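# Move empty bottle carrier to window bench spill tray

## Task

Pick up the empty bottle carrier from the shelved bench by the door and set it upright on the bottom of the spill tray on the shelved bench by the window. The task fails if the carrier ever touches the floor, or if the robot falls over or is left tilted.

## Robot and tools

Robot: TidyBot++, a wheeled base 0.54 m long, 0.50 m wide and 0.38 m high, on four powered casters, carrying a single seven-joint arm with a two-finger gripper. The shoulder sits 0.12 m ahead of the base centre at 0.68 m height. Link lengths: upper arm 0.42 m, forearm 0.31 m, wrist to hand point 0.31 m. The arm begins folded with the hand pointing down; the wrist then juts up to 0.08 m beyond the base front and the elbow rises up to 1.15 m. A downward-pointing hand can be lifted to roughly 0.94 m only when close to the base, and less farther out. Cameras: base_camera (fixed on the base) and wrist_camera (looks along the hand).

Frames (metres): the base frame has its origin on the floor below the base centre, x ahead, y to the left, z upward. hand_pose is reported in it, as the point between the finger pads; the hand's z axis runs out along the fingers and the fingers close along its y axis. The odometry frame is where the base frame was when the scene began; base_odometry counts wheel rotation only, so slip shows up as travel, and heading (rad, -3.142 to 3.142) grows to the left. base_tilt gives forward and right lean in degrees.

move: one action per call. Optional parts, all starting together:
- base: an object with any of translate_m (metres, forward positive), strafe_m (metres, left positive), rotate_rad (radians, counter-clockwise seen from above positive). These are relative offsets from the base's current position, measured along its axes at the start of the command. Ranges: -2 to 2, -2 to 2, -6.3 to 6.3.
- joints: absolute targets by name. joint_1_rad (any angle; positive is clockwise from above, the opposite sense to heading), joint_2_rad (-2.249 to 2.249, shoulder, 0 is upright, positive leans forward), joint_3_rad (any angle), joint_4_rad (-2.579 to 2.579, elbow, 0 straight, negative bends forward when joint_3 is 3.14), joint_5_rad (any), joint_6_rad (-2.099 to 2.099, wrist), joint_7_rad (any; with hand pointing down, positive is counter-clockwise from above, and 1.57 spreads fingers left/right), gripper_pos (0 fully open to 1 fully closed). Continuous joints take the shorter way, so send steps below half a turn.
- target: one flat list of seven numbers, an absolute hand pose in the base frame: x, y, z in metres, then quaternion qw, qx, qy, qz. With target, joints may contain only gripper_pos.
- speeds: caps for this action only: translate_m and strafe_m 0.05 to 0.5 m/s (give just one when both move), rotate_rad 0.1 to 1.57 rad/s.
- cameras: list from base_camera, wrist_camera, all; omitted means all, [] means none.
- blocking: true (default) returns when everything is at rest; false returns in about half a second while motion continues. A later move overrides only the parts it names.
A move with no action just reports state and pictures. Unknown keys make a call invalid; out-of-range values get it refused, and a refusal or an unrequested stop cancels the rest of that reply's move, wait and finished_scene calls.

wait: seconds (0 to 10) plus optional cameras; commands nothing and returns early once all motion is at rest. stop: brakes all running motions (optional cameras). zoom_image: camera (base_camera or wrist_camera) and region [x0, y0, x1, y1] in pixels of that camera's latest image, origin top-left, at most 504 by 504. finished_scene: scene, the current scene's number; it ends the scene irreversibly and the result should be left standing without the robot.

Result lines: "move" is done or the worst status; base_status, joint_status and hand_status report per motion: moving, done, off_target (rested away from target, may still push), contact_stop or time_out (unrequested stops; the target is dropped), not_followed (a check withheld it), torque_fault, limit_stop_at_motor_heat. "joint command not followed" with "cause:" means self-collision was predicted; "pose unreachable" means a target was withheld. joint_positions, hand_pose, hand_target (where the hand would be at the joint targets), motor_effort in percent with the last action's peak in brackets, motor temperatures, on_its_own, ARM HIT, MOTOR HOT, and "pictures" naming the image order.

Hand targets usually end within about 3 cm; correct by adding (desired minus measured hand_pose) to the previous target. To keep a loaded hand still, resend hand_target, not hand_pose. Unreachable poses wander up to 10 s and end in time_out. Gripper gap is about 85 x (1 - gripper_pos) mm; off_target at closing means something is held. The arm sags under load and does not avoid obstacles; a blocked joint keeps pushing. When a lowered object lands, hand_pose stops descending while commands keep going lower.

Avoid: driving or turning with the arm snagged above about 0.6 m, reaching far out or swinging a stretched arm sideways (tip-over risk); hitting furniture or the base (torque faults halt the arm 10 s); holding loads stretched out for long (heat, with a stop at 75 °C); dropping the carrier, releasing it while it moves, slamming, hard pushes, and squeezing or twisting it hard while it still rests on something. Loose objects may occasionally be nudged by outside forces.

Each tool is called after "Call:" as name([rows], argument=value, ...), one row to a line, values as JSON.

## Session

Call:
move()

Scene clock: 0.00 s.
Motor temperatures (°C): [36 33 33 37 41 38 49]
base_odometry: x=+0.000 y=+0.000 heading=+0.000
base_tilt: forward=+1.0 right=-0.2
base_status: not commanded
joint_positions: joint_1_rad=+0.021 joint_2_rad=-0.385 joint_3_rad=+3.168 joint_4_rad=-2.530 joint_5_rad=-0.041 joint_6_rad=-0.911 joint_7_rad=+1.556 gripper_pos=+0.000
joint_status: not commanded
motor_effort: joint_1_rad=+1 joint_2_rad=-2 joint_3_rad=+0 joint_4_rad=+14 joint_5_rad=+1 joint_6_rad=+1 joint_7_rad=+0
hand_pose: x=+0.2522 y=+0.0064 z=+0.5912 quat_wxyz=(-0.021, +0.998, -0.042, +0.043) (m; base frame)
hand_target: x=+0.2521 y=+0.0064 z=+0.5911 quat_wxyz=(-0.021, +0.998, -0.042, +0.043) (m; base frame)
hand_status: not commanded
pictures: base_camera, wrist_camera

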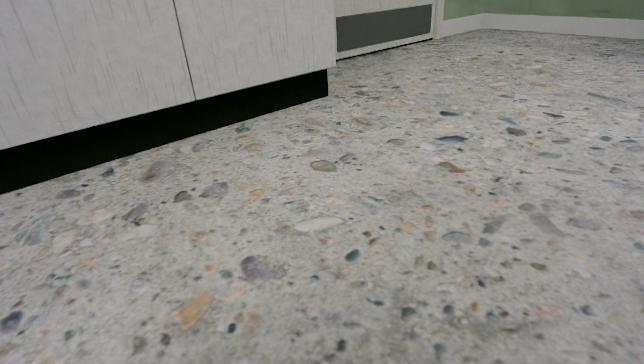

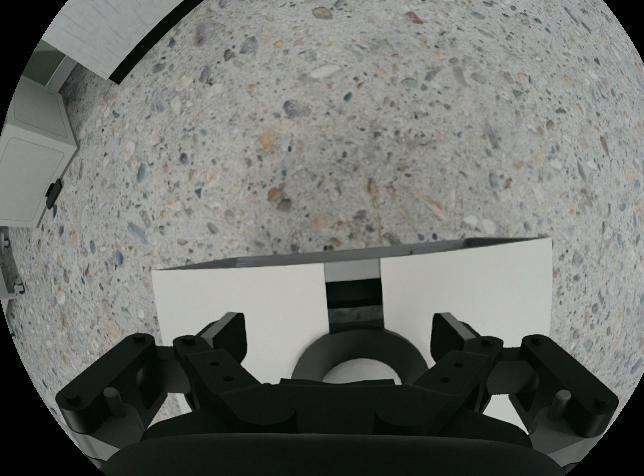

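Call:
move(joints={"joint_6_rad": 0.55})

Scene clock: 14.20 s.
Motor temperatures (°C): [35 33 32 37 41 38 49]
move: done
base_odometry: x=+0.000 y=+0.000 heading=+0.000
base_tilt: forward=+1.0 right=-0.2
base_status: not commanded
joint_positions: joint_1_rad=+0.021 joint_2_rad=-0.385 joint_3_rad=+3.168 joint_4_rad=-2.529 joint_5_rad=-0.041 joint_6_rad=+0.458 joint_7_rad=+1.556 gripper_pos=+0.000
joint_status: all done
motor_effort: joint_1_rad=+1(2) joint_2_rad=-6(7) joint_3_rad=+0(1) joint_4_rad=+19(20) joint_5_rad=+2(2) joint_6_rad=+9(9) joint_7_rad=+0(0)
hand_pose: x=+0.5338 y=-0.0249 z=+0.8652 quat_wxyz=(+0.001, +0.746, -0.046, +0.665) (m; base frame)
hand_target: x=+0.5355 y=-0.0263 z=+0.8930 quat_wxyz=(+0.002, +0.715, -0.045, +0.698) (m; base frame)
hand_status: not commanded
pictures: base_camera, wrist_camera
camera_calibration:
wrist_camera: T_world_to_cam=[[-0.0592967, -0.996106, -0.0652455, 0.0708323], [-0.134902, 0.0727572, -0.988184, 0.980825], [0.989083, -0.0497943, -0.138691, -0.278239], [0, 0, 0, 1]] pos_world=[0.411717, -0.0146603, 0.935267]

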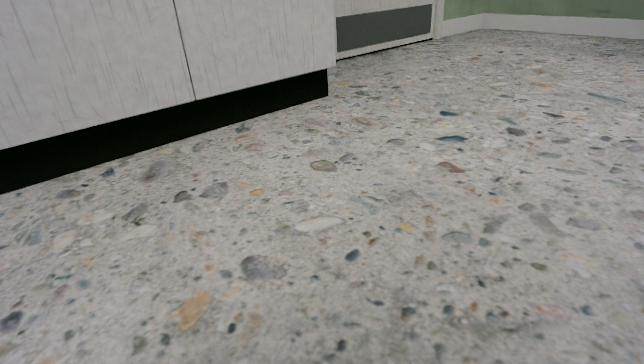

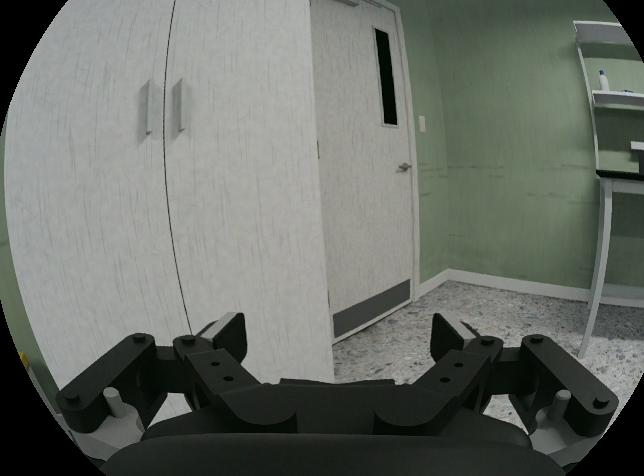

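Call:
move(joints={"joint_1_rad": 0.9}, cameras=["wrist_camera"])

Call:
move(joints={"joint_1_rad": 2.1}, cameras=["wrist_camera"])

Call:
move(joints={"joint_1_rad": 3.3}, cameras=["wrist_camera"])

Call:
move(joints={"joint_1_rad": 4.5}, cameras=["wrist_camera"])

Scene clock: 22.13 s.
Motor temperatures (°C): [35 33 32 37 41 38 49]
move: done
base_odometry: x=+0.000 y=+0.000 heading=+0.000
base_tilt: forward=+1.0 right=-0.2
base_status: not commanded
joint_positions: joint_1_rad=+0.885 joint_2_rad=-0.385 joint_3_rad=+3.168 joint_4_rad=-2.529 joint_5_rad=-0.041 joint_6_rad=+0.459 joint_7_rad=+1.556 gripper_pos=+0.000
joint_status: all done
motor_effort: joint_1_rad=+1(2) joint_2_rad=-6(7) joint_3_rad=+0(1) joint_4_rad=+19(20) joint_5_rad=+1(2) joint_6_rad=+9(9) joint_7_rad=+0(0)
hand_pose: x=+0.3694 y=-0.3316 z=+0.8654 quat_wxyz=(+0.279, +0.658, -0.354, +0.604) (m; base frame)
hand_target: x=+0.3643 y=-0.3376 z=+0.8930 quat_wxyz=(+0.299, +0.627, -0.345, +0.631) (m; base frame)
hand_status: not commanded
pictures: wrist_camera
camera_calibration:
wrist_camera: T_world_to_cam=[[-0.795957, -0.601828, -0.0652406, 0.158489], [-0.0319221, 0.149351, -0.988269, 0.968582], [0.604512, -0.784536, -0.138089, -0.233027], [0, 0, 0, 1]] pos_world=[0.297937, -0.232094, 0.935381]

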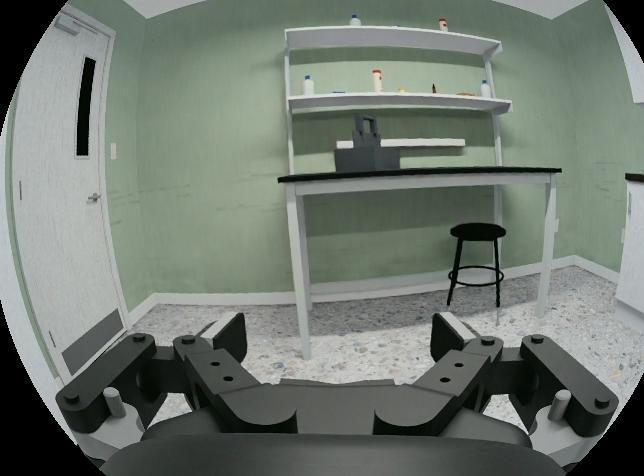

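Scene clock: 24.60 s.
Motor temperatures (°C): [35 33 32 37 41 38 49]
move: done
base_odometry: x=+0.000 y=+0.000 heading=+0.000
base_tilt: forward=+0.9 right=-0.2
base_status: not commanded
joint_positions: joint_1_rad=+2.085 joint_2_rad=-0.385 joint_3_rad=+3.168 joint_4_rad=-2.529 joint_5_rad=-0.041 joint_6_rad=+0.459 joint_7_rad=+1.556 gripper_pos=+0.000
joint_status: all done
motor_effort: joint_1_rad=+1(2) joint_2_rad=-6(7) joint_3_rad=+0(1) joint_4_rad=+19(20) joint_5_rad=+2(2) joint_6_rad=+9(9) joint_7_rad=+0(0)
hand_pose: x=-0.0993 y=-0.3536 z=+0.8654 quat_wxyz=(+0.571, +0.343, -0.663, +0.341) (m; base frame)
hand_target: x=-0.1067 y=-0.3510 z=+0.8930 quat_wxyz=(+0.603, +0.323, -0.639, +0.352) (m; base frame)
hand_status: not commanded
pictures: wrist_camera
camera_calibration:
wrist_camera: T_world_to_cam=[[-0.849393, 0.523713, -0.0652391, 0.164846], [0.127532, 0.0837279, -0.988294, 0.949611], [-0.51212, -0.84777, -0.137908, -0.100313], [0, 0, 0, 1]] pos_world=[-0.0324588, -0.250883, 0.935415]

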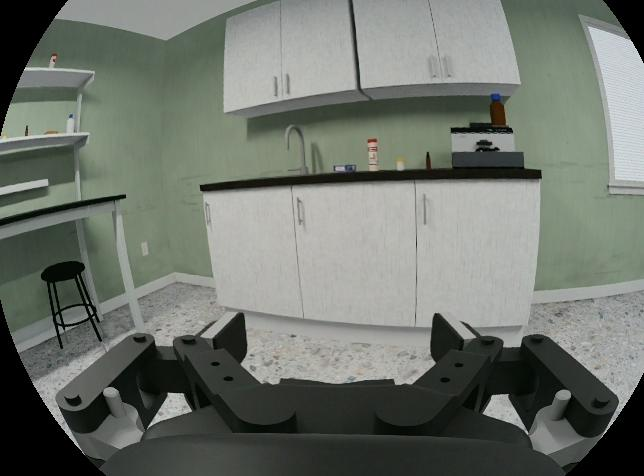

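Scene clock: 27.07 s.
Motor temperatures (°C): [35 33 32 37 41 38 49]
move: done
base_odometry: x=+0.000 y=+0.000 heading=+0.000
base_tilt: forward=+1.0 right=-0.2
base_status: not commanded
joint_positions: joint_1_rad=+3.285 joint_2_rad=-0.385 joint_3_rad=+3.168 joint_4_rad=-2.529 joint_5_rad=-0.041 joint_6_rad=+0.459 joint_7_rad=+1.556 gripper_pos=+0.000
joint_status: all done
motor_effort: joint_1_rad=+1(2) joint_2_rad=-6(7) joint_3_rad=+0(1) joint_4_rad=+19(20) joint_5_rad=+2(2) joint_6_rad=+9(9) joint_7_rad=+0(0)
hand_pose: x=-0.2897 y=+0.0753 z=+0.8655 quat_wxyz=(+0.664, -0.091, -0.741, -0.041) (m; base frame)
hand_target: x=-0.2899 y=+0.0832 z=+0.8930 quat_wxyz=(+0.696, -0.094, -0.710, -0.050) (m; base frame)
hand_status: not commanded
pictures: wrist_camera
camera_calibration:
wrist_camera: T_world_to_cam=[[0.18034, 0.981438, -0.0652381, 0.0423068], [0.124131, -0.088504, -0.988311, 0.950018], [-0.97574, 0.170134, -0.137788, -0.0452527], [0, 0, 0, 1]] pos_world=[-0.169711, 0.0502579, 0.935438]

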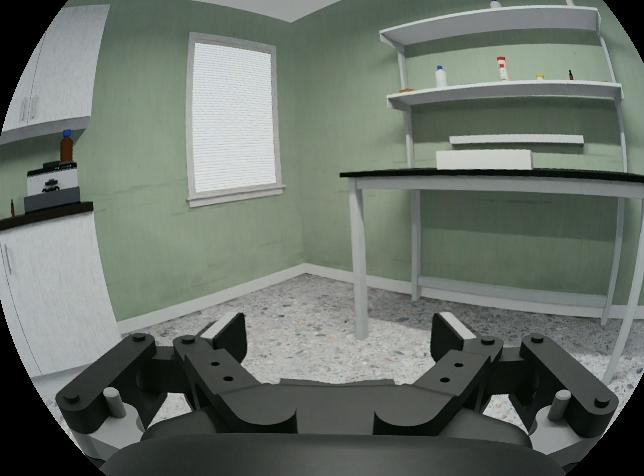

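Scene clock: 29.53 s.
Motor temperatures (°C): [35 33 32 37 41 39 49]
move: done
base_odometry: x=+0.000 y=+0.000 heading=+0.000
base_tilt: forward=+1.0 right=-0.2
base_status: not commanded
joint_positions: joint_1_rad=+4.485 joint_2_rad=-0.385 joint_3_rad=+3.168 joint_4_rad=-2.529 joint_5_rad=-0.041 joint_6_rad=+0.459 joint_7_rad=+1.556 gripper_pos=+0.000
joint_status: all done
motor_effort: joint_1_rad=+1(3) joint_2_rad=-5(7) joint_3_rad=-1(1) joint_4_rad=+19(20) joint_5_rad=+1(2) joint_6_rad=+9(9) joint_7_rad=+0(1)
hand_pose: x=+0.0411 y=+0.4082 z=+0.8655 quat_wxyz=(+0.525, -0.494, -0.560, -0.409) (m; base frame)
hand_target: x=+0.0484 y=+0.4113 z=+0.8930 quat_wxyz=(+0.546, -0.479, -0.533, -0.435) (m; base frame)
hand_status: not commanded
pictures: wrist_camera
camera_calibration:
wrist_camera: T_world_to_cam=[[0.980087, 0.187544, -0.0652371, -0.0528643], [-0.0375328, -0.147646, -0.988328, 0.969258], [-0.194987, 0.971096, -0.137667, -0.138273], [0, 0, 0, 1]] pos_world=[0.0612292, 0.287298, 0.935461]

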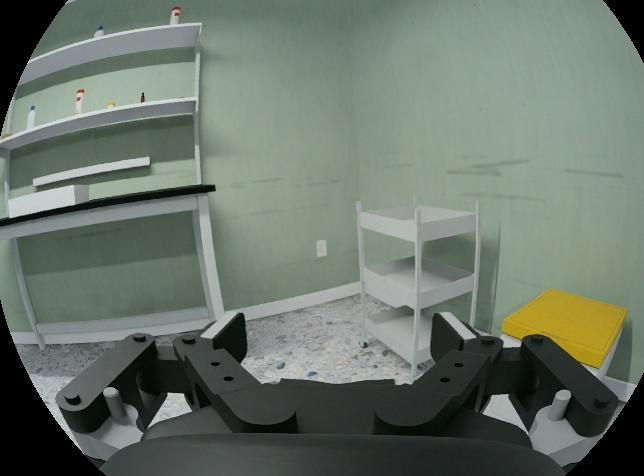

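Call:
move(joints={"joint_1_rad": 0.9}, cameras=["wrist_camera"])

Call:
zoom_image(camera="wrist_camera", region=[270, 80, 570, 200])

Scene clock: 39.43 s.
Motor temperatures (°C): [35 33 32 37 40 39 49]
move: done
base_odometry: x=+0.000 y=+0.000 heading=+0.000
base_tilt: forward=+0.9 right=-0.2
base_status: not commanded
joint_positions: joint_1_rad=+7.168 joint_2_rad=-0.385 joint_3_rad=+3.168 joint_4_rad=-2.529 joint_5_rad=-0.041 joint_6_rad=+0.459 joint_7_rad=+1.556 gripper_pos=+0.000
joint_status: all done
motor_effort: joint_1_rad=+1(2) joint_2_rad=-7(7) joint_3_rad=+0(1) joint_4_rad=+19(20) joint_5_rad=+2(2) joint_6_rad=+9(9) joint_7_rad=+0(1)
hand_pose: x=+0.3695 y=-0.3316 z=+0.8655 quat_wxyz=(-0.279, -0.658, +0.353, -0.604) (m; base frame)
hand_target: x=+0.3644 y=-0.3376 z=+0.8930 quat_wxyz=(-0.299, -0.627, +0.345, -0.631) (m; base frame)
hand_status: not commanded
pictures: wrist_camera
camera_calibration:
wrist_camera: T_world_to_cam=[[-0.79588, -0.60193, -0.0652366, 0.158475], [-0.0316495, 0.148962, -0.988336, 0.968559], [0.604627, -0.784532, -0.137607, -0.233482], [0, 0, 0, 1]] pos_world=[0.297951, -0.232062, 0.935472]

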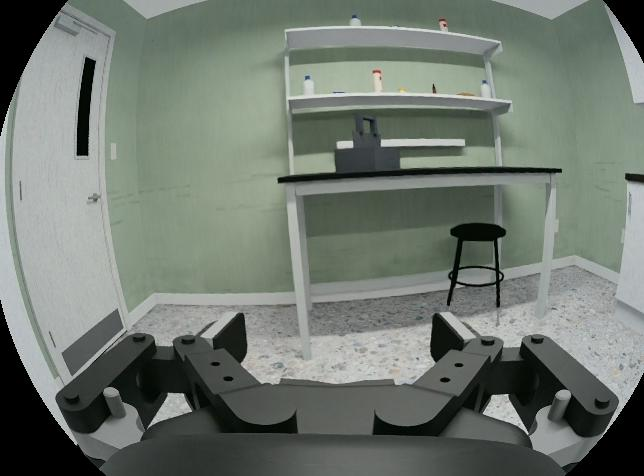

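Scaled by 1.680.

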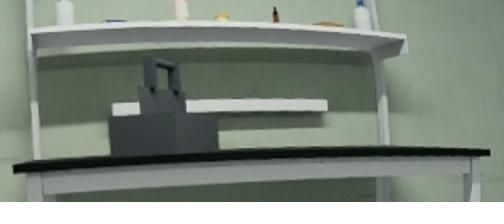

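Call:
move(base={"translate_m": 0.533, "strafe_m": -0.855, "rotate_rad": -0.894}, joints={"joint_1_rad": 0.0, "joint_2_rad": 0.0, "joint_3_rad": 3.14, "joint_4_rad": -1.0, "joint_5_rad": 0.0, "joint_6_rad": -0.9, "joint_7_rad": 1.57})

Scene clock: 80.00 s.
Motor temperatures (°C): [35 32 31 37 40 39 49]
move: done
base_odometry: x=+0.533 y=-0.855 heading=-0.895
base_tilt: forward=+1.0 right=-0.2
base_status: done
joint_positions: joint_1_rad=+6.298 joint_2_rad=+0.005 joint_3_rad=+3.154 joint_4_rad=-1.016 joint_5_rad=-0.041 joint_6_rad=-0.819 joint_7_rad=+1.556 gripper_pos=+0.000
joint_status: all done
motor_effort: joint_1_rad=+1(2) joint_2_rad=-22(26) joint_3_rad=+0(3) joint_4_rad=+19(23) joint_5_rad=+1(3) joint_6_rad=+9(10) joint_7_rad=+0(2)
hand_pose: x=+0.6893 y=-0.0047 z=+1.1841 quat_wxyz=(+0.017, -0.795, +0.019, -0.606) (m; base frame)
hand_target: x=+0.6781 y=+0.0022 z=+1.1718 quat_wxyz=(+0.001, -0.813, +0.000, -0.582) (m; base frame)
hand_status: not commanded
pictures: base_camera, wrist_camera
camera_calibration:
wrist_camera: T_world_to_cam=[[-0.00060569, -0.998383, -0.0568363, 0.0705715], [-0.288134, 0.0546001, -0.956032, 1.38301], [0.95759, 0.0157974, -0.287702, -0.188397], [0, 0, 0, 1]] pos_world=[0.578941, -0.00207874, 1.27201]

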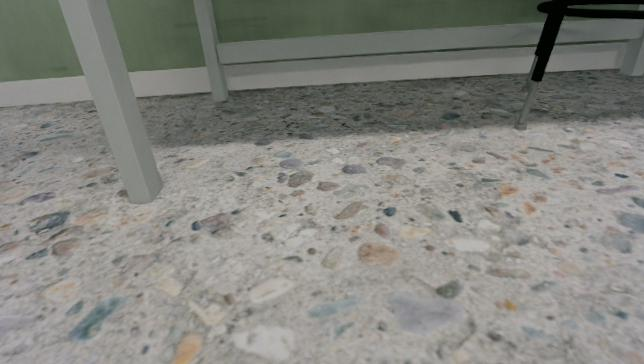

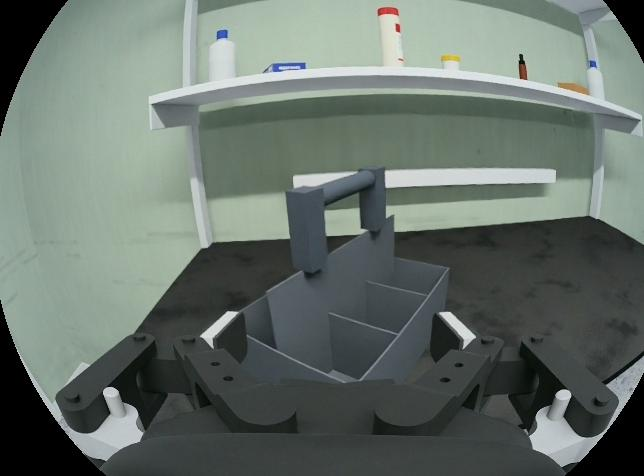

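Call:
zoom_image(camera="wrist_camera", region=[210, 140, 490, 400])

Call:
zoom_image(camera="base_camera", region=[0, 0, 504, 364])

Scaled by 1.800.

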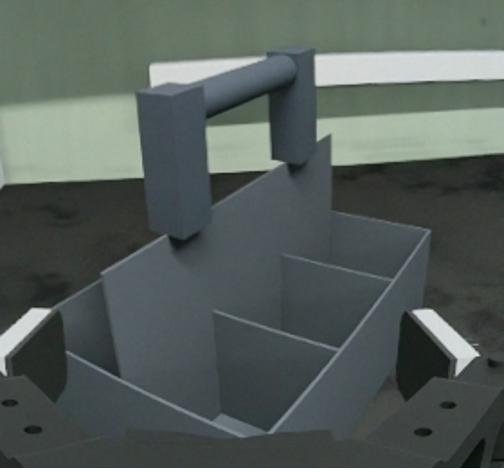

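Scaled by 1.000.

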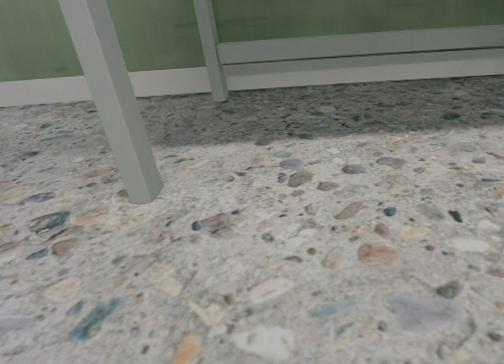

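Call:
move(base={"translate_m": -1.8, "strafe_m": -0.37, "rotate_rad": 3.14})

Scene clock: 151.63 s.
Motor temperatures (°C): [34 33 31 37 40 38 48]
move: done
base_odometry: x=-0.882 y=+0.318 heading=+2.246
base_tilt: forward=+1.0 right=-0.2
base_status: done
joint_positions: joint_1_rad=+6.286 joint_2_rad=+0.020 joint_3_rad=+3.144 joint_4_rad=-1.012 joint_5_rad=-0.041 joint_6_rad=-0.823 joint_7_rad=+1.556 gripper_pos=+0.000
joint_status: not commanded
motor_effort: joint_1_rad=+1(4) joint_2_rad=-22(30) joint_3_rad=+0(3) joint_4_rad=+19(21) joint_5_rad=+1(2) joint_6_rad=+9(9) joint_7_rad=+0(1)
hand_pose: x=+0.6958 y=+0.0072 z=+1.1767 quat_wxyz=(+0.023, -0.800, +0.011, -0.600) (m; base frame)
hand_target: x=+0.6781 y=+0.0022 z=+1.1718 quat_wxyz=(+0.001, -0.813, +0.000, -0.582) (m; base frame)
hand_status: not commanded
pictures: base_camera, wrist_camera
camera_calibration:
wrist_camera: T_world_to_cam=[[0.0196014, -0.998186, -0.0569336, 0.0681415], [-0.303369, 0.0483219, -0.951647, 1.38261], [0.952672, 0.0359255, -0.301871, -0.176985], [0, 0, 0, 1]] pos_world=[0.586713, 0.00756576, 1.26621]

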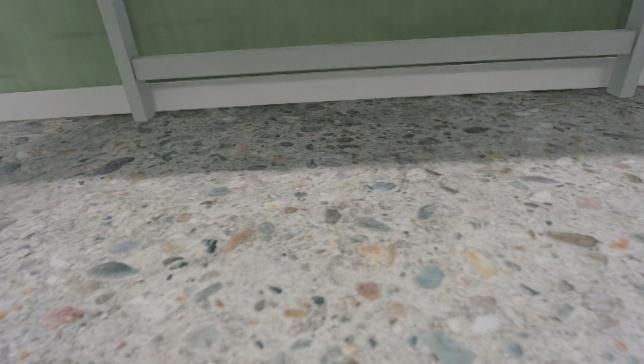

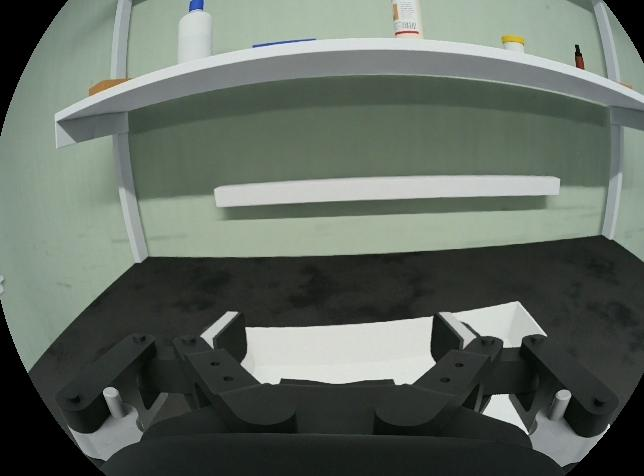

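Call:
move(joints={"joint_2_rad": -0.3, "joint_4_rad": -1.1, "joint_6_rad": -1.3})

Scene clock: 155.77 s.
Motor temperatures (°C): [34 33 31 37 40 38 48]
move: done
base_odometry: x=-0.882 y=+0.318 heading=+2.246
base_tilt: forward=+1.0 right=-0.2
base_status: not commanded
joint_positions: joint_1_rad=+6.286 joint_2_rad=-0.295 joint_3_rad=+3.144 joint_4_rad=-1.073 joint_5_rad=-0.041 joint_6_rad=-1.218 joint_7_rad=+1.556 gripper_pos=+0.000
joint_status: all done
motor_effort: joint_1_rad=+1(1) joint_2_rad=-7(26) joint_3_rad=+1(1) joint_4_rad=+17(20) joint_5_rad=+1(2) joint_6_rad=+8(9) joint_7_rad=+0(1)
hand_pose: x=+0.5008 y=+0.0107 z=+1.1803 quat_wxyz=(+0.023, -0.840, +0.005, -0.542) (m; base frame)
hand_target: x=+0.4889 y=+0.0021 z=+1.1456 quat_wxyz=(+0.000, -0.867, +0.000, -0.498) (m; base frame)
hand_status: not commanded
pictures: base_camera, wrist_camera
camera_calibration:
wrist_camera: T_world_to_cam=[[0.0248134, -0.998348, -0.0518284, 0.0669385], [-0.433905, 0.0359508, -0.900241, 1.33154], [0.900617, 0.0448267, -0.432296, 0.189717], [0, 0, 0, 1]] pos_world=[0.405238, 0.0104538, 1.28419]

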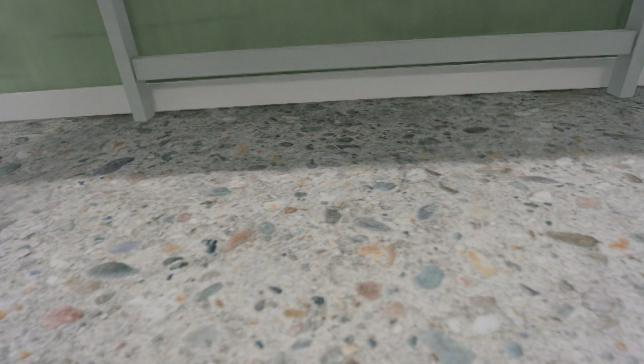

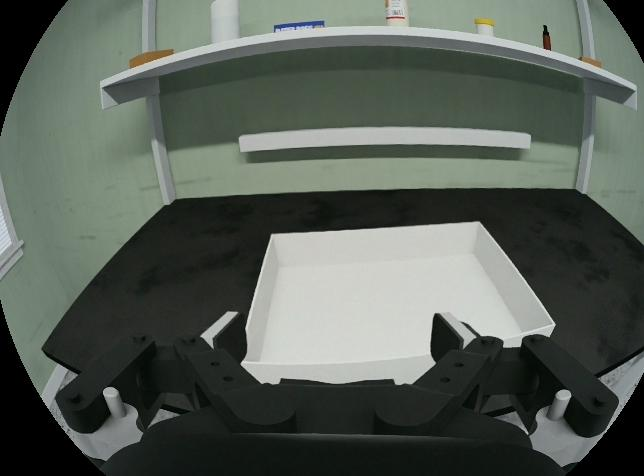

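Call:
move(base={"translate_m": -1.96, "strafe_m": 0.17, "rotate_rad": -2.617})

Scene clock: 219.23 s.
Motor temperatures (°C): [34 32 30 37 39 38 48]
move: done
base_odometry: x=+0.210 y=-1.319 heading=-0.372
base_tilt: forward=+1.0 right=-0.2
base_status: done
joint_positions: joint_1_rad=+6.286 joint_2_rad=-0.294 joint_3_rad=+3.142 joint_4_rad=-1.078 joint_5_rad=-0.041 joint_6_rad=-1.222 joint_7_rad=+1.556 gripper_pos=+0.000
joint_status: not commanded
motor_effort: joint_1_rad=+1(2) joint_2_rad=-8(15) joint_3_rad=+0(3) joint_4_rad=+17(19) joint_5_rad=+1(2) joint_6_rad=+8(9) joint_7_rad=+0(1)
hand_pose: x=+0.5012 y=+0.0117 z=+1.1759 quat_wxyz=(+0.023, -0.843, +0.004, -0.537) (m; base frame)
hand_target: x=+0.4889 y=+0.0021 z=+1.1456 quat_wxyz=(+0.000, -0.867, +0.000, -0.498) (m; base frame)
hand_status: not commanded
pictures: base_camera, wrist_camera
camera_calibration:
wrist_camera: T_world_to_cam=[[0.0262698, -0.998332, -0.0514074, 0.0665034], [-0.44379, 0.0344329, -0.895469, 1.32703], [0.895746, 0.0463379, -0.442145, 0.201332], [0, 0, 0, 1]] pos_world=[0.406835, 0.0113695, 1.28075]

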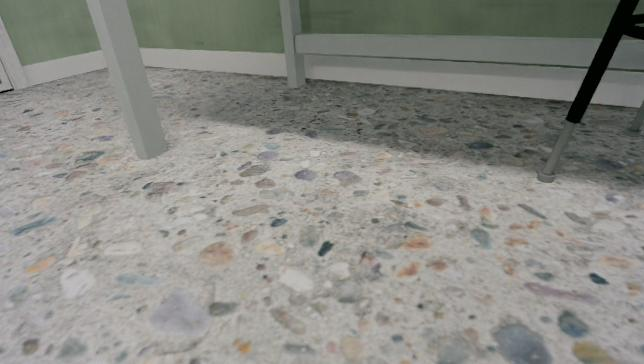

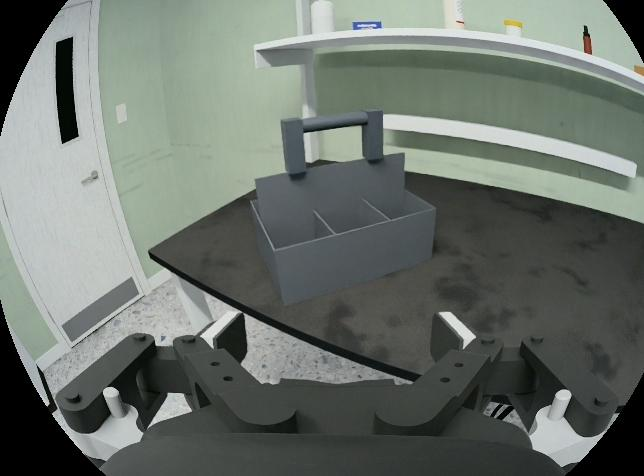

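Call:
zoom_image(camera="wrist_camera", region=[230, 90, 450, 310])

Scaled by 2.291.

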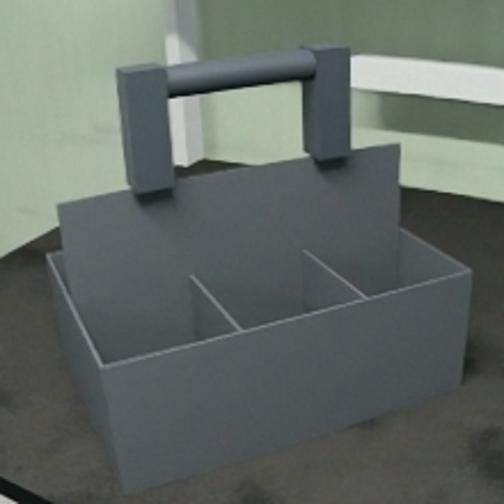

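Call:
move(base={"translate_m": 0.228, "strafe_m": -0.13, "rotate_rad": 0.2}, joints={"joint_1_rad": 0.0, "joint_2_rad": -0.254, "joint_3_rad": 3.14, "joint_4_rad": -1.519, "joint_5_rad": 0.0, "joint_6_rad": -0.306, "joint_7_rad": 0.0, "gripper_pos": 0.25})

Scene clock: 293.50 s.
Motor temperatures (°C): [34 32 30 36 39 38 48]
move: done
base_odometry: x=+0.375 y=-1.523 heading=-0.172
base_tilt: forward=+1.0 right=-0.2
base_status: done
joint_positions: joint_1_rad=+6.286 joint_2_rad=-0.268 joint_3_rad=+3.142 joint_4_rad=-1.491 joint_5_rad=-0.041 joint_6_rad=-0.401 joint_7_rad=+0.060 gripper_pos=+0.250
joint_status: all done
motor_effort: joint_1_rad=+1(3) joint_2_rad=-12(15) joint_3_rad=+0(3) joint_4_rad=+21(22) joint_5_rad=+1(3) joint_6_rad=+9(9) joint_7_rad=+0(1)
hand_pose: x=+0.6139 y=+0.0046 z=+1.1782 quat_wxyz=(+0.484, -0.522, +0.504, -0.489) (m; base frame)
hand_target: x=+0.6243 y=+0.0023 z=+1.1836 quat_wxyz=(+0.500, -0.501, +0.500, -0.500) (m; base frame)
hand_status: not commanded
pictures: base_camera, wrist_camera
camera_calibration:
wrist_camera: T_world_to_cam=[[-0.0420712, -0.0180423, -0.998952, 1.21039], [-0.037105, 0.999175, -0.0164836, 0.0896392], [0.998425, 0.0363726, -0.0427059, -0.431851], [0, 0, 0, 1]] pos_world=[0.485419, -0.0520197, 1.19215]

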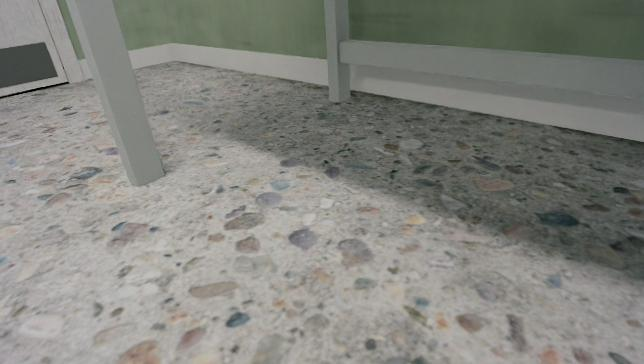

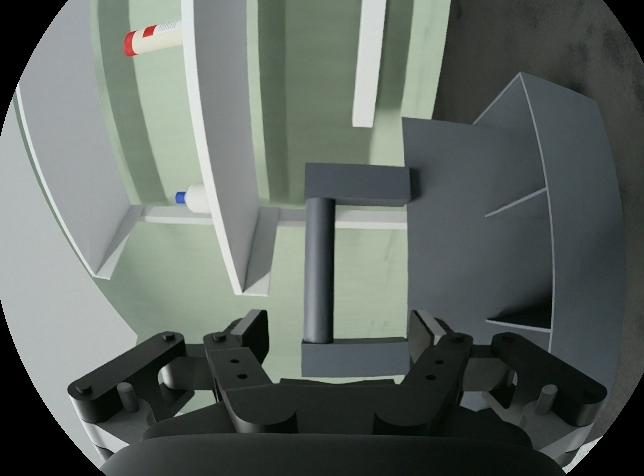

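Call:
move(joints={"joint_2_rad": -0.232, "joint_4_rad": -1.508, "joint_5_rad": 0.041, "joint_6_rad": -0.242, "joint_7_rad": -0.06}, cameras=["wrist_camera"])

Scene clock: 325.87 s.
Motor temperatures (°C): [34 32 30 36 39 38 48]
move: done
base_odometry: x=+0.375 y=-1.523 heading=-0.172
base_tilt: forward=+1.0 right=-0.2
base_status: not commanded
joint_positions: joint_1_rad=+6.286 joint_2_rad=-0.252 joint_3_rad=+3.142 joint_4_rad=-1.491 joint_5_rad=-0.004 joint_6_rad=-0.327 joint_7_rad=-0.010 gripper_pos=+0.250
joint_status: all done
motor_effort: joint_1_rad=+1(1) joint_2_rad=-13(14) joint_3_rad=+0(1) joint_4_rad=+21(22) joint_5_rad=+2(2) joint_6_rad=+9(10) joint_7_rad=+0(2)
hand_pose: x=+0.6226 y=+0.0000 z=+1.1930 quat_wxyz=(+0.504, -0.495, +0.503, -0.498) (m; base frame)
hand_target: x=+0.6339 y=-0.0007 z=+1.1991 quat_wxyz=(+0.516, -0.480, +0.493, -0.510) (m; base frame)
hand_status: not commanded
pictures: wrist_camera
camera_calibration:
wrist_camera: T_world_to_cam=[[0.0153201, 0.0176788, -0.999726, 1.19072], [-0.0216258, 0.999616, 0.0173454, 0.0447906], [0.999649, 0.0213541, 0.0156965, -0.510181], [0, 0, 0, 1]] pos_world=[0.492728, -0.0549294, 1.19762]

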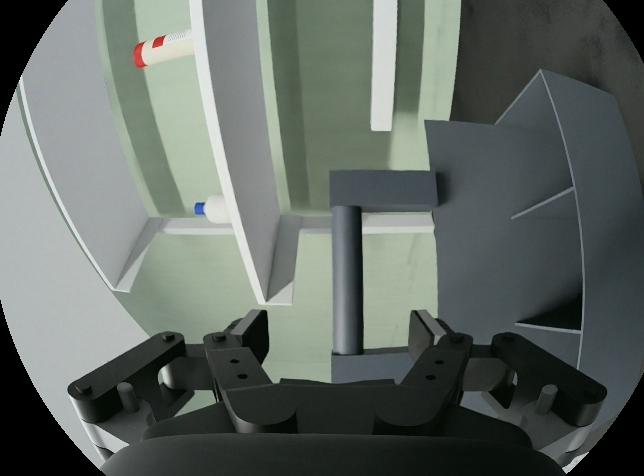

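Call:
move(base={"translate_m": 0.13}, speeds={"translate_m": 0.15}, cameras=["wrist_camera"])

Scene clock: 333.80 s.
Motor temperatures (°C): [34 32 29 36 39 38 48]
move: done
base_odometry: x=+0.504 y=-1.545 heading=-0.172
base_tilt: forward=+1.0 right=-0.2
base_status: done
joint_positions: joint_1_rad=+6.286 joint_2_rad=-0.238 joint_3_rad=+3.142 joint_4_rad=-1.491 joint_5_rad=-0.004 joint_6_rad=-0.326 joint_7_rad=-0.010 gripper_pos=+0.250
joint_status: not commanded
motor_effort: joint_1_rad=+1(2) joint_2_rad=-14(17) joint_3_rad=+0(1) joint_4_rad=+21(22) joint_5_rad=+2(2) joint_6_rad=+9(9) joint_7_rad=+0(1)
hand_pose: x=+0.6297 y=+0.0000 z=+1.1860 quat_wxyz=(+0.501, -0.498, +0.506, -0.495) (m; base frame)
hand_target: x=+0.6339 y=-0.0007 z=+1.1991 quat_wxyz=(+0.516, -0.480, +0.493, -0.510) (m; base frame)
hand_status: not commanded
pictures: wrist_camera
camera_calibration:
wrist_camera: T_world_to_cam=[[0.00148785, 0.0179021, -0.999839, 1.1924], [-0.0213811, 0.999612, 0.0178663, 0.0443162], [0.99977, 0.0213511, 0.00187004, -0.500863], [0, 0, 0, 1]] pos_world=[0.499921, -0.0549516, 1.19235]

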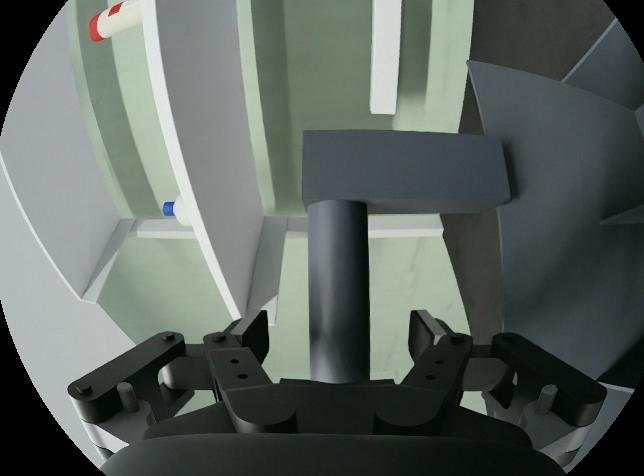

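Call:
zoom_image(camera="wrist_camera", region=[230, 180, 450, 400])

Scaled by 2.291.

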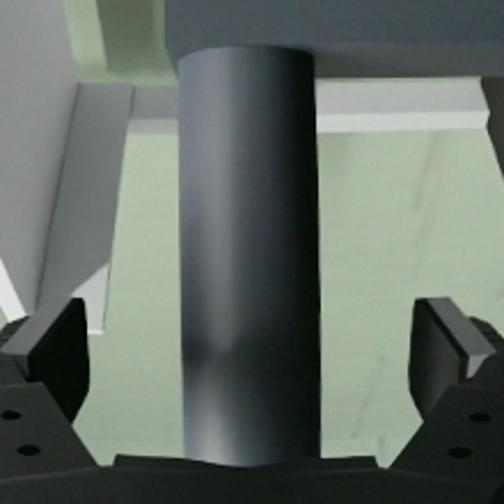

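Call:
move(base={"translate_m": 0.01}, speeds={"translate_m": 0.1}, cameras=["wrist_camera"])

Call:
move(joints={"gripper_pos": 0.8}, cameras=["wrist_camera"])

Scene clock: 352.43 s.
Motor temperatures (°C): [34 32 29 36 39 38 48]
move: done
base_odometry: x=+0.514 y=-1.547 heading=-0.172
base_tilt: forward=+1.0 right=-0.2
base_status: done
joint_positions: joint_1_rad=+6.286 joint_2_rad=-0.231 joint_3_rad=+3.142 joint_4_rad=-1.491 joint_5_rad=-0.004 joint_6_rad=-0.326 joint_7_rad=-0.010 gripper_pos=+0.250
joint_status: not commanded
motor_effort: joint_1_rad=+1(2) joint_2_rad=-14(19) joint_3_rad=+0(1) joint_4_rad=+21(22) joint_5_rad=+1(2) joint_6_rad=+9(10) joint_7_rad=+0(1)
hand_pose: x=+0.6333 y=+0.0000 z=+1.1824 quat_wxyz=(+0.499, -0.500, +0.508, -0.493) (m; base frame)
hand_target: x=+0.6339 y=-0.0007 z=+1.1991 quat_wxyz=(+0.516, -0.480, +0.493, -0.510) (m; base frame)
hand_status: not commanded
pictures: wrist_camera
camera_calibration:
wrist_camera: T_world_to_cam=[[-0.00553262, 0.0179228, -0.999824, 1.19322], [-0.0212549, 0.999611, 0.0180366, 0.0441859], [0.999759, 0.0213509, -0.00514952, -0.496106], [0, 0, 0, 1]] pos_world=[0.503527, -0.0549622, 1.18965]

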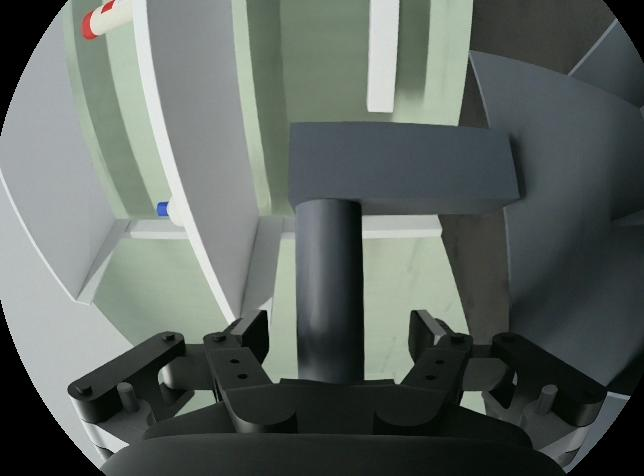

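Scene clock: 353.27 s.
Motor temperatures (°C): [34 32 29 36 39 38 48]
move: off_target
base_odometry: x=+0.514 y=-1.547 heading=-0.172
base_tilt: forward=+1.0 right=-0.2
base_status: not commanded
joint_positions: joint_1_rad=+6.286 joint_2_rad=-0.231 joint_3_rad=+3.142 joint_4_rad=-1.491 joint_5_rad=-0.004 joint_6_rad=-0.318 joint_7_rad=-0.010 gripper_pos=+0.756
joint_status: gripper_pos off_target (ended at +0.756, target +0.800)
motor_effort: joint_1_rad=+2(2) joint_2_rad=-14(17) joint_3_rad=+0(1) joint_4_rad=+20(23) joint_5_rad=+1(2) joint_6_rad=+9(11) joint_7_rad=+0(1)
hand_pose: x=+0.6331 y=+0.0000 z=+1.1852 quat_wxyz=(+0.501, -0.498, +0.506, -0.495) (m; base frame)
hand_target: x=+0.6339 y=-0.0007 z=+1.1991 quat_wxyz=(+0.516, -0.480, +0.493, -0.510) (m; base frame)
hand_status: not commanded
pictures: wrist_camera
camera_calibration:
wrist_camera: T_world_to_cam=[[0.00331126, 0.0179034, -0.999834, 1.19046], [-0.0213835, 0.999612, 0.0178286, 0.0444682], [0.999766, 0.0213209, 0.00369281, -0.506415], [0, 0, 0, 1]] pos_world=[0.503305, -0.054967, 1.19134]

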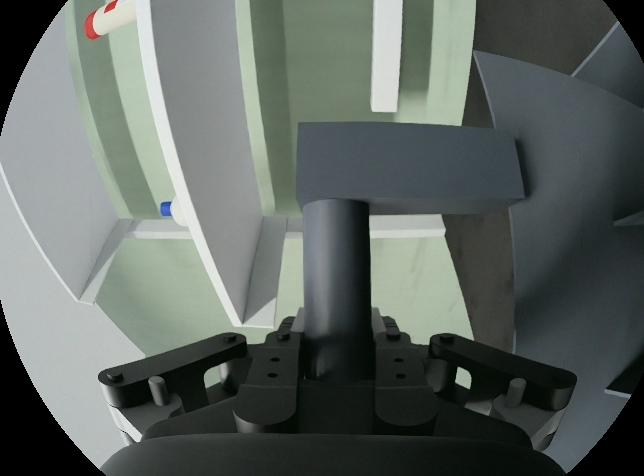

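Call:
move(joints={"joint_2_rad": -0.207, "joint_4_rad": -1.387, "joint_6_rad": -0.338, "gripper_pos": 0.86}, cameras=["wrist_camera"])

Scene clock: 366.37 s.
Motor temperatures (°C): [34 32 29 37 39 38 48]
move: off_target
base_odometry: x=+0.514 y=-1.547 heading=-0.172
base_tilt: forward=+1.0 right=-0.2
base_status: not commanded
joint_positions: joint_1_rad=+6.286 joint_2_rad=-0.200 joint_3_rad=+3.142 joint_4_rad=-1.419 joint_5_rad=-0.004 joint_6_rad=-0.324 joint_7_rad=-0.010 gripper_pos=+0.756
joint_status: gripper_pos off_target (ended at +0.756, target +0.860); the others done
motor_effort: joint_1_rad=+1(1) joint_2_rad=-19(20) joint_3_rad=+0(1) joint_4_rad=+25(27) joint_5_rad=+2(2) joint_6_rad=+12(13) joint_7_rad=+0(0)
hand_pose: x=+0.6417 y=+0.0000 z=+1.2109 quat_wxyz=(+0.510, -0.489, +0.497, -0.504) (m; base frame)
hand_target: x=+0.6340 y=-0.0019 z=+1.2298 quat_wxyz=(+0.516, -0.478, +0.495, -0.511) (m; base frame)
hand_status: not commanded
pictures: wrist_camera
camera_calibration:
wrist_camera: T_world_to_cam=[[0.0377845, 0.0177729, -0.999128, 1.19313], [-0.0220002, 0.999614, 0.0169495, 0.0456725], [0.999044, 0.0213406, 0.0381609, -0.556342], [0, 0, 0, 1]] pos_world=[0.511733, -0.0549876, 1.21255]

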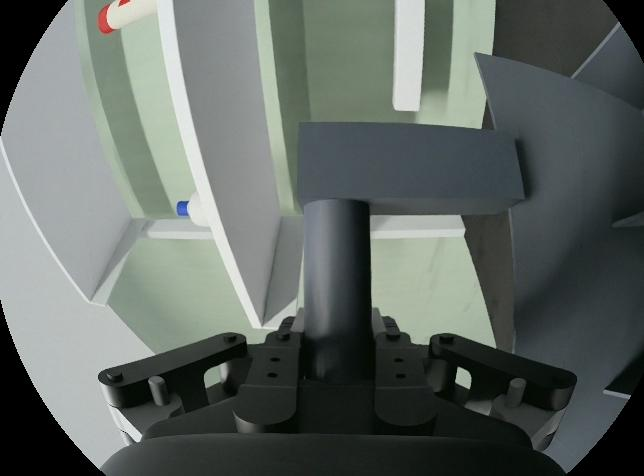

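Call:
move(joints={"joint_2_rad": -0.173, "joint_4_rad": -1.182, "joint_6_rad": -0.544}, cameras=["wrist_camera"])

Scene clock: 373.80 s.
Motor temperatures (°C): [34 32 29 37 39 38 48]
move: done
base_odometry: x=+0.514 y=-1.547 heading=-0.172
base_tilt: forward=+1.0 right=-0.2
base_status: not commanded
joint_positions: joint_1_rad=+6.286 joint_2_rad=-0.176 joint_3_rad=+3.142 joint_4_rad=-1.213 joint_5_rad=-0.004 joint_6_rad=-0.487 joint_7_rad=-0.010 gripper_pos=+0.756
joint_status: all done
motor_effort: joint_1_rad=+1(1) joint_2_rad=-18(20) joint_3_rad=+0(1) joint_4_rad=+23(26) joint_5_rad=+1(2) joint_6_rad=+12(13) joint_7_rad=+0(1)
hand_pose: x=+0.6271 y=+0.0002 z=+1.2706 quat_wxyz=(+0.515, -0.485, +0.492, -0.509) (m; base frame)
hand_target: x=+0.6238 y=-0.0043 z=+1.2694 quat_wxyz=(+0.506, -0.484, +0.506, -0.503) (m; base frame)
hand_status: not commanded
pictures: wrist_camera
camera_calibration:
wrist_camera: T_world_to_cam=[[0.0574892, 0.0174728, -0.998193, 1.23983], [-0.0228574, 0.999608, 0.0161812, 0.0456368], [0.998084, 0.0218859, 0.0578661, -0.568513], [0, 0, 0, 1]] pos_world=[0.49719, -0.0548399, 1.26975]

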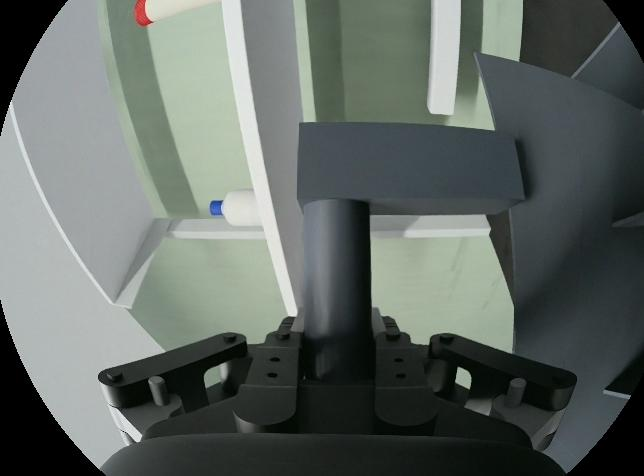

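Call:
move(joints={"joint_2_rad": -0.113, "joint_4_rad": -0.868, "joint_6_rad": -0.852}, cameras=["wrist_camera"])

Scene clock: 386.27 s.
Motor temperatures (°C): [34 32 29 37 39 38 48]
move: done
base_odometry: x=+0.514 y=-1.547 heading=-0.172
base_tilt: forward=+1.0 right=-0.2
base_status: not commanded
joint_positions: joint_1_rad=+6.286 joint_2_rad=-0.117 joint_3_rad=+3.142 joint_4_rad=-0.899 joint_5_rad=-0.004 joint_6_rad=-0.794 joint_7_rad=-0.010 gripper_pos=+0.756
joint_status: all done
motor_effort: joint_1_rad=+1(2) joint_2_rad=-17(20) joint_3_rad=+0(1) joint_4_rad=+21(24) joint_5_rad=+1(2) joint_6_rad=+12(13) joint_7_rad=+0(1)
hand_pose: x=+0.6028 y=+0.0005 z=+1.3212 quat_wxyz=(+0.502, -0.498, +0.505, -0.496) (m; base frame)
hand_target: x=+0.5979 y=-0.0074 z=+1.3177 quat_wxyz=(+0.492, -0.493, +0.524, -0.490) (m; base frame)
hand_status: not commanded
pictures: wrist_camera
camera_calibration:
wrist_camera: T_world_to_cam=[[0.00553525, 0.016968, -0.999841, 1.32518], [-0.0228767, 0.999597, 0.0168372, 0.0430424], [0.999723, 0.0227799, 0.00592119, -0.479542], [0, 0, 0, 1]] pos_world=[0.473058, -0.0545868, 1.32708]

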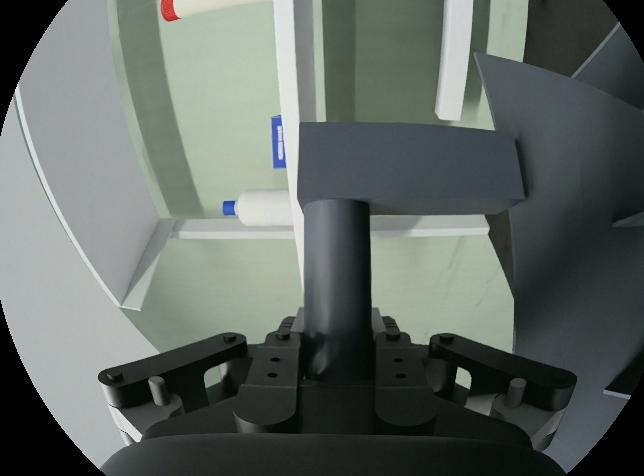

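Call:
move(base={"translate_m": -0.5}, speeds={"translate_m": 0.3}, cameras=["wrist_camera"])

Scene clock: 420.50 s.
Motor temperatures (°C): [34 32 29 37 39 38 48]
move: done
base_odometry: x=+0.021 y=-1.462 heading=-0.172
base_tilt: forward=+1.0 right=-0.2
base_status: done
joint_positions: joint_1_rad=+6.286 joint_2_rad=-0.096 joint_3_rad=+3.141 joint_4_rad=-0.896 joint_5_rad=-0.003 joint_6_rad=-0.798 joint_7_rad=-0.010 gripper_pos=+0.756
joint_status: not commanded
motor_effort: joint_1_rad=+1(4) joint_2_rad=-19(23) joint_3_rad=+0(4) joint_4_rad=+21(22) joint_5_rad=+2(3) joint_6_rad=+12(13) joint_7_rad=+0(1)
hand_pose: x=+0.6156 y=+0.0009 z=+1.3111 quat_wxyz=(+0.496, -0.504, +0.510, -0.490) (m; base frame)
hand_target: x=+0.5979 y=-0.0074 z=+1.3177 quat_wxyz=(+0.492, -0.493, +0.524, -0.490) (m; base frame)
hand_status: not commanded
pictures: wrist_camera
camera_calibration:
wrist_camera: T_world_to_cam=[[-0.0168918, 0.016302, -0.999724, 1.32865], [-0.022952, 0.999597, 0.0166877, 0.0434092], [0.999594, 0.0232275, -0.0165109, -0.462768], [0, 0, 0, 1]] pos_world=[0.486019, -0.0543023, 1.31992]

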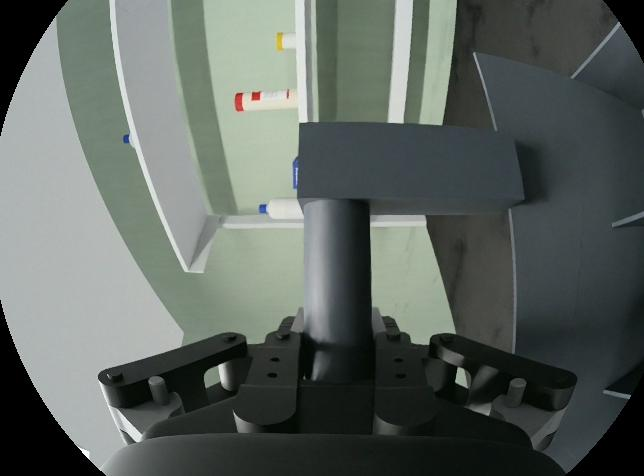

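Call:
move(base={"translate_m": -1.2, "strafe_m": 1.474, "rotate_rad": 2.231}, speeds={"translate_m": 0.35, "rotate_rad": 0.5}, cameras=["wrist_camera"])

Scene clock: 433.47 s.
Motor temperatures (°C): [33 32 29 37 39 38 48]
move: done
base_odometry: x=-0.910 y=+0.196 heading=+2.060
base_tilt: forward=+1.0 right=-0.2
base_status: done
joint_positions: joint_1_rad=+6.286 joint_2_rad=-0.089 joint_3_rad=+3.143 joint_4_rad=-0.896 joint_5_rad=+0.003 joint_6_rad=-0.798 joint_7_rad=-0.010 gripper_pos=+0.756
joint_status: not commanded
motor_effort: joint_1_rad=+1(3) joint_2_rad=-19(24) joint_3_rad=+0(4) joint_4_rad=+21(22) joint_5_rad=+2(3) joint_6_rad=+12(12) joint_7_rad=+0(1)
hand_pose: x=+0.6200 y=-0.0013 z=+1.3075 quat_wxyz=(+0.492, -0.505, +0.512, -0.491) (m; base frame)
hand_target: x=+0.5979 y=-0.0074 z=+1.3177 quat_wxyz=(+0.492, -0.493, +0.524, -0.490) (m; base frame)
hand_status: not commanded
pictures: wrist_camera
camera_calibration:
wrist_camera: T_world_to_cam=[[-0.0241215, 0.0127119, -0.999628, 1.32954], [-0.0172809, 0.999764, 0.0131306, 0.0469134], [0.99956, 0.0175912, -0.0238961, -0.457503], [0, 0, 0, 1]] pos_world=[0.490183, -0.0557553, 1.3175]

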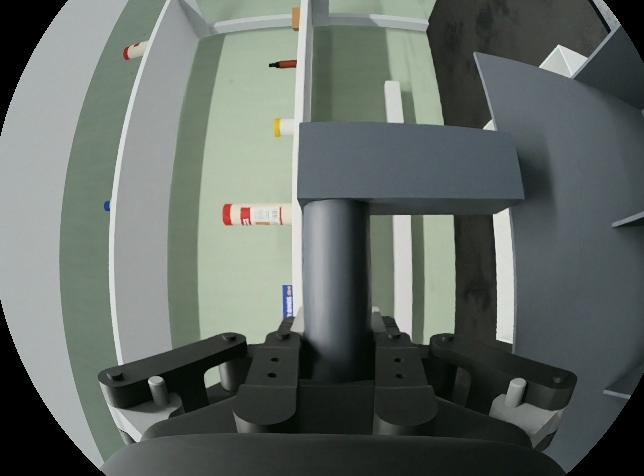

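Call:
zoom_image(camera="wrist_camera", region=[400, 0, 644, 360])

Scaled by 1.400.

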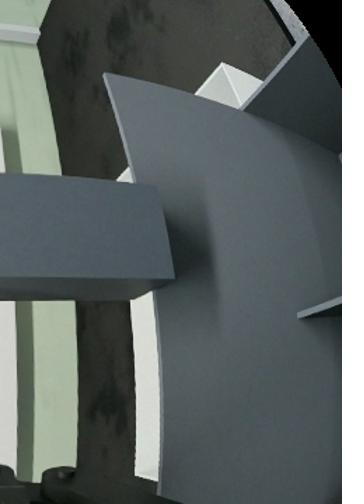

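Call:
move(joints={"joint_2_rad": -0.088, "joint_4_rad": -0.767, "joint_6_rad": -0.902}, cameras=[])

Call:
move(base={"translate_m": 0.266, "strafe_m": -0.053}, speeds={"translate_m": 0.15}, cameras=["wrist_camera"])

Scene clock: 483.03 s.
Motor temperatures (°C): [33 32 29 37 39 38 48]
move: done
base_odometry: x=-0.910 y=+0.196 heading=+2.060
base_tilt: forward=+1.0 right=-0.2
base_status: not commanded
joint_positions: joint_1_rad=+6.286 joint_2_rad=-0.084 joint_3_rad=+3.143 joint_4_rad=-0.794 joint_5_rad=+0.003 joint_6_rad=-0.846 joint_7_rad=-0.010 gripper_pos=+0.756
joint_status: all done
motor_effort: joint_1_rad=+1(1) joint_2_rad=-17(21) joint_3_rad=+0(1) joint_4_rad=+19(22) joint_5_rad=+1(2) joint_6_rad=+12(13) joint_7_rad=+0(1)
hand_pose: x=+0.5999 y=-0.0013 z=+1.3442 quat_wxyz=(+0.504, -0.493, +0.500, -0.503) (m; base frame)
hand_target: x=+0.5906 y=-0.0078 z=+1.3425 quat_wxyz=(+0.498, -0.486, +0.518, -0.497) (m; base frame)
hand_status: not commanded
pictures: none
No camera images: "cameras" was empty.

Scene clock: 485.53 s.
Motor temperatures (°C): [33 32 29 37 38 38 48]
move: done
base_odometry: x=-0.988 y=+0.455 heading=+2.060
base_tilt: forward=+1.0 right=-0.2
base_status: done
joint_positions: joint_1_rad=+6.286 joint_2_rad=-0.071 joint_3_rad=+3.143 joint_4_rad=-0.793 joint_5_rad=+0.003 joint_6_rad=-0.847 joint_7_rad=-0.010 gripper_pos=+0.756
joint_status: not commanded
motor_effort: joint_1_rad=+1(2) joint_2_rad=-19(22) joint_3_rad=+0(1) joint_4_rad=+20(21) joint_5_rad=+1(2) joint_6_rad=+12(13) joint_7_rad=+0(1)
hand_pose: x=+0.6084 y=-0.0013 z=+1.3377 quat_wxyz=(+0.501, -0.496, +0.503, -0.500) (m; base frame)
hand_target: x=+0.5906 y=-0.0078 z=+1.3425 quat_wxyz=(+0.498, -0.486, +0.518, -0.497) (m; base frame)
hand_status: not commanded
pictures: wrist_camera
camera_calibration:
wrist_camera: T_world_to_cam=[[0.0116164, 0.0126406, -0.999853, 1.33798], [-0.0176434, 0.999767, 0.0124345, 0.0474396], [0.999777, 0.0174963, 0.0118368, -0.493132], [0, 0, 0, 1]] pos_world=[0.478316, -0.0557134, 1.34303]

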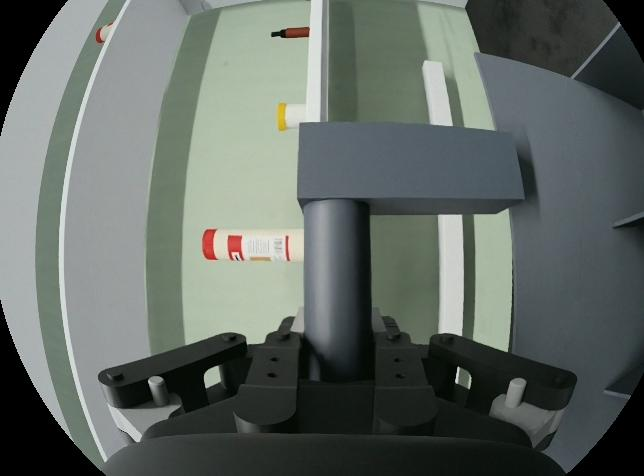

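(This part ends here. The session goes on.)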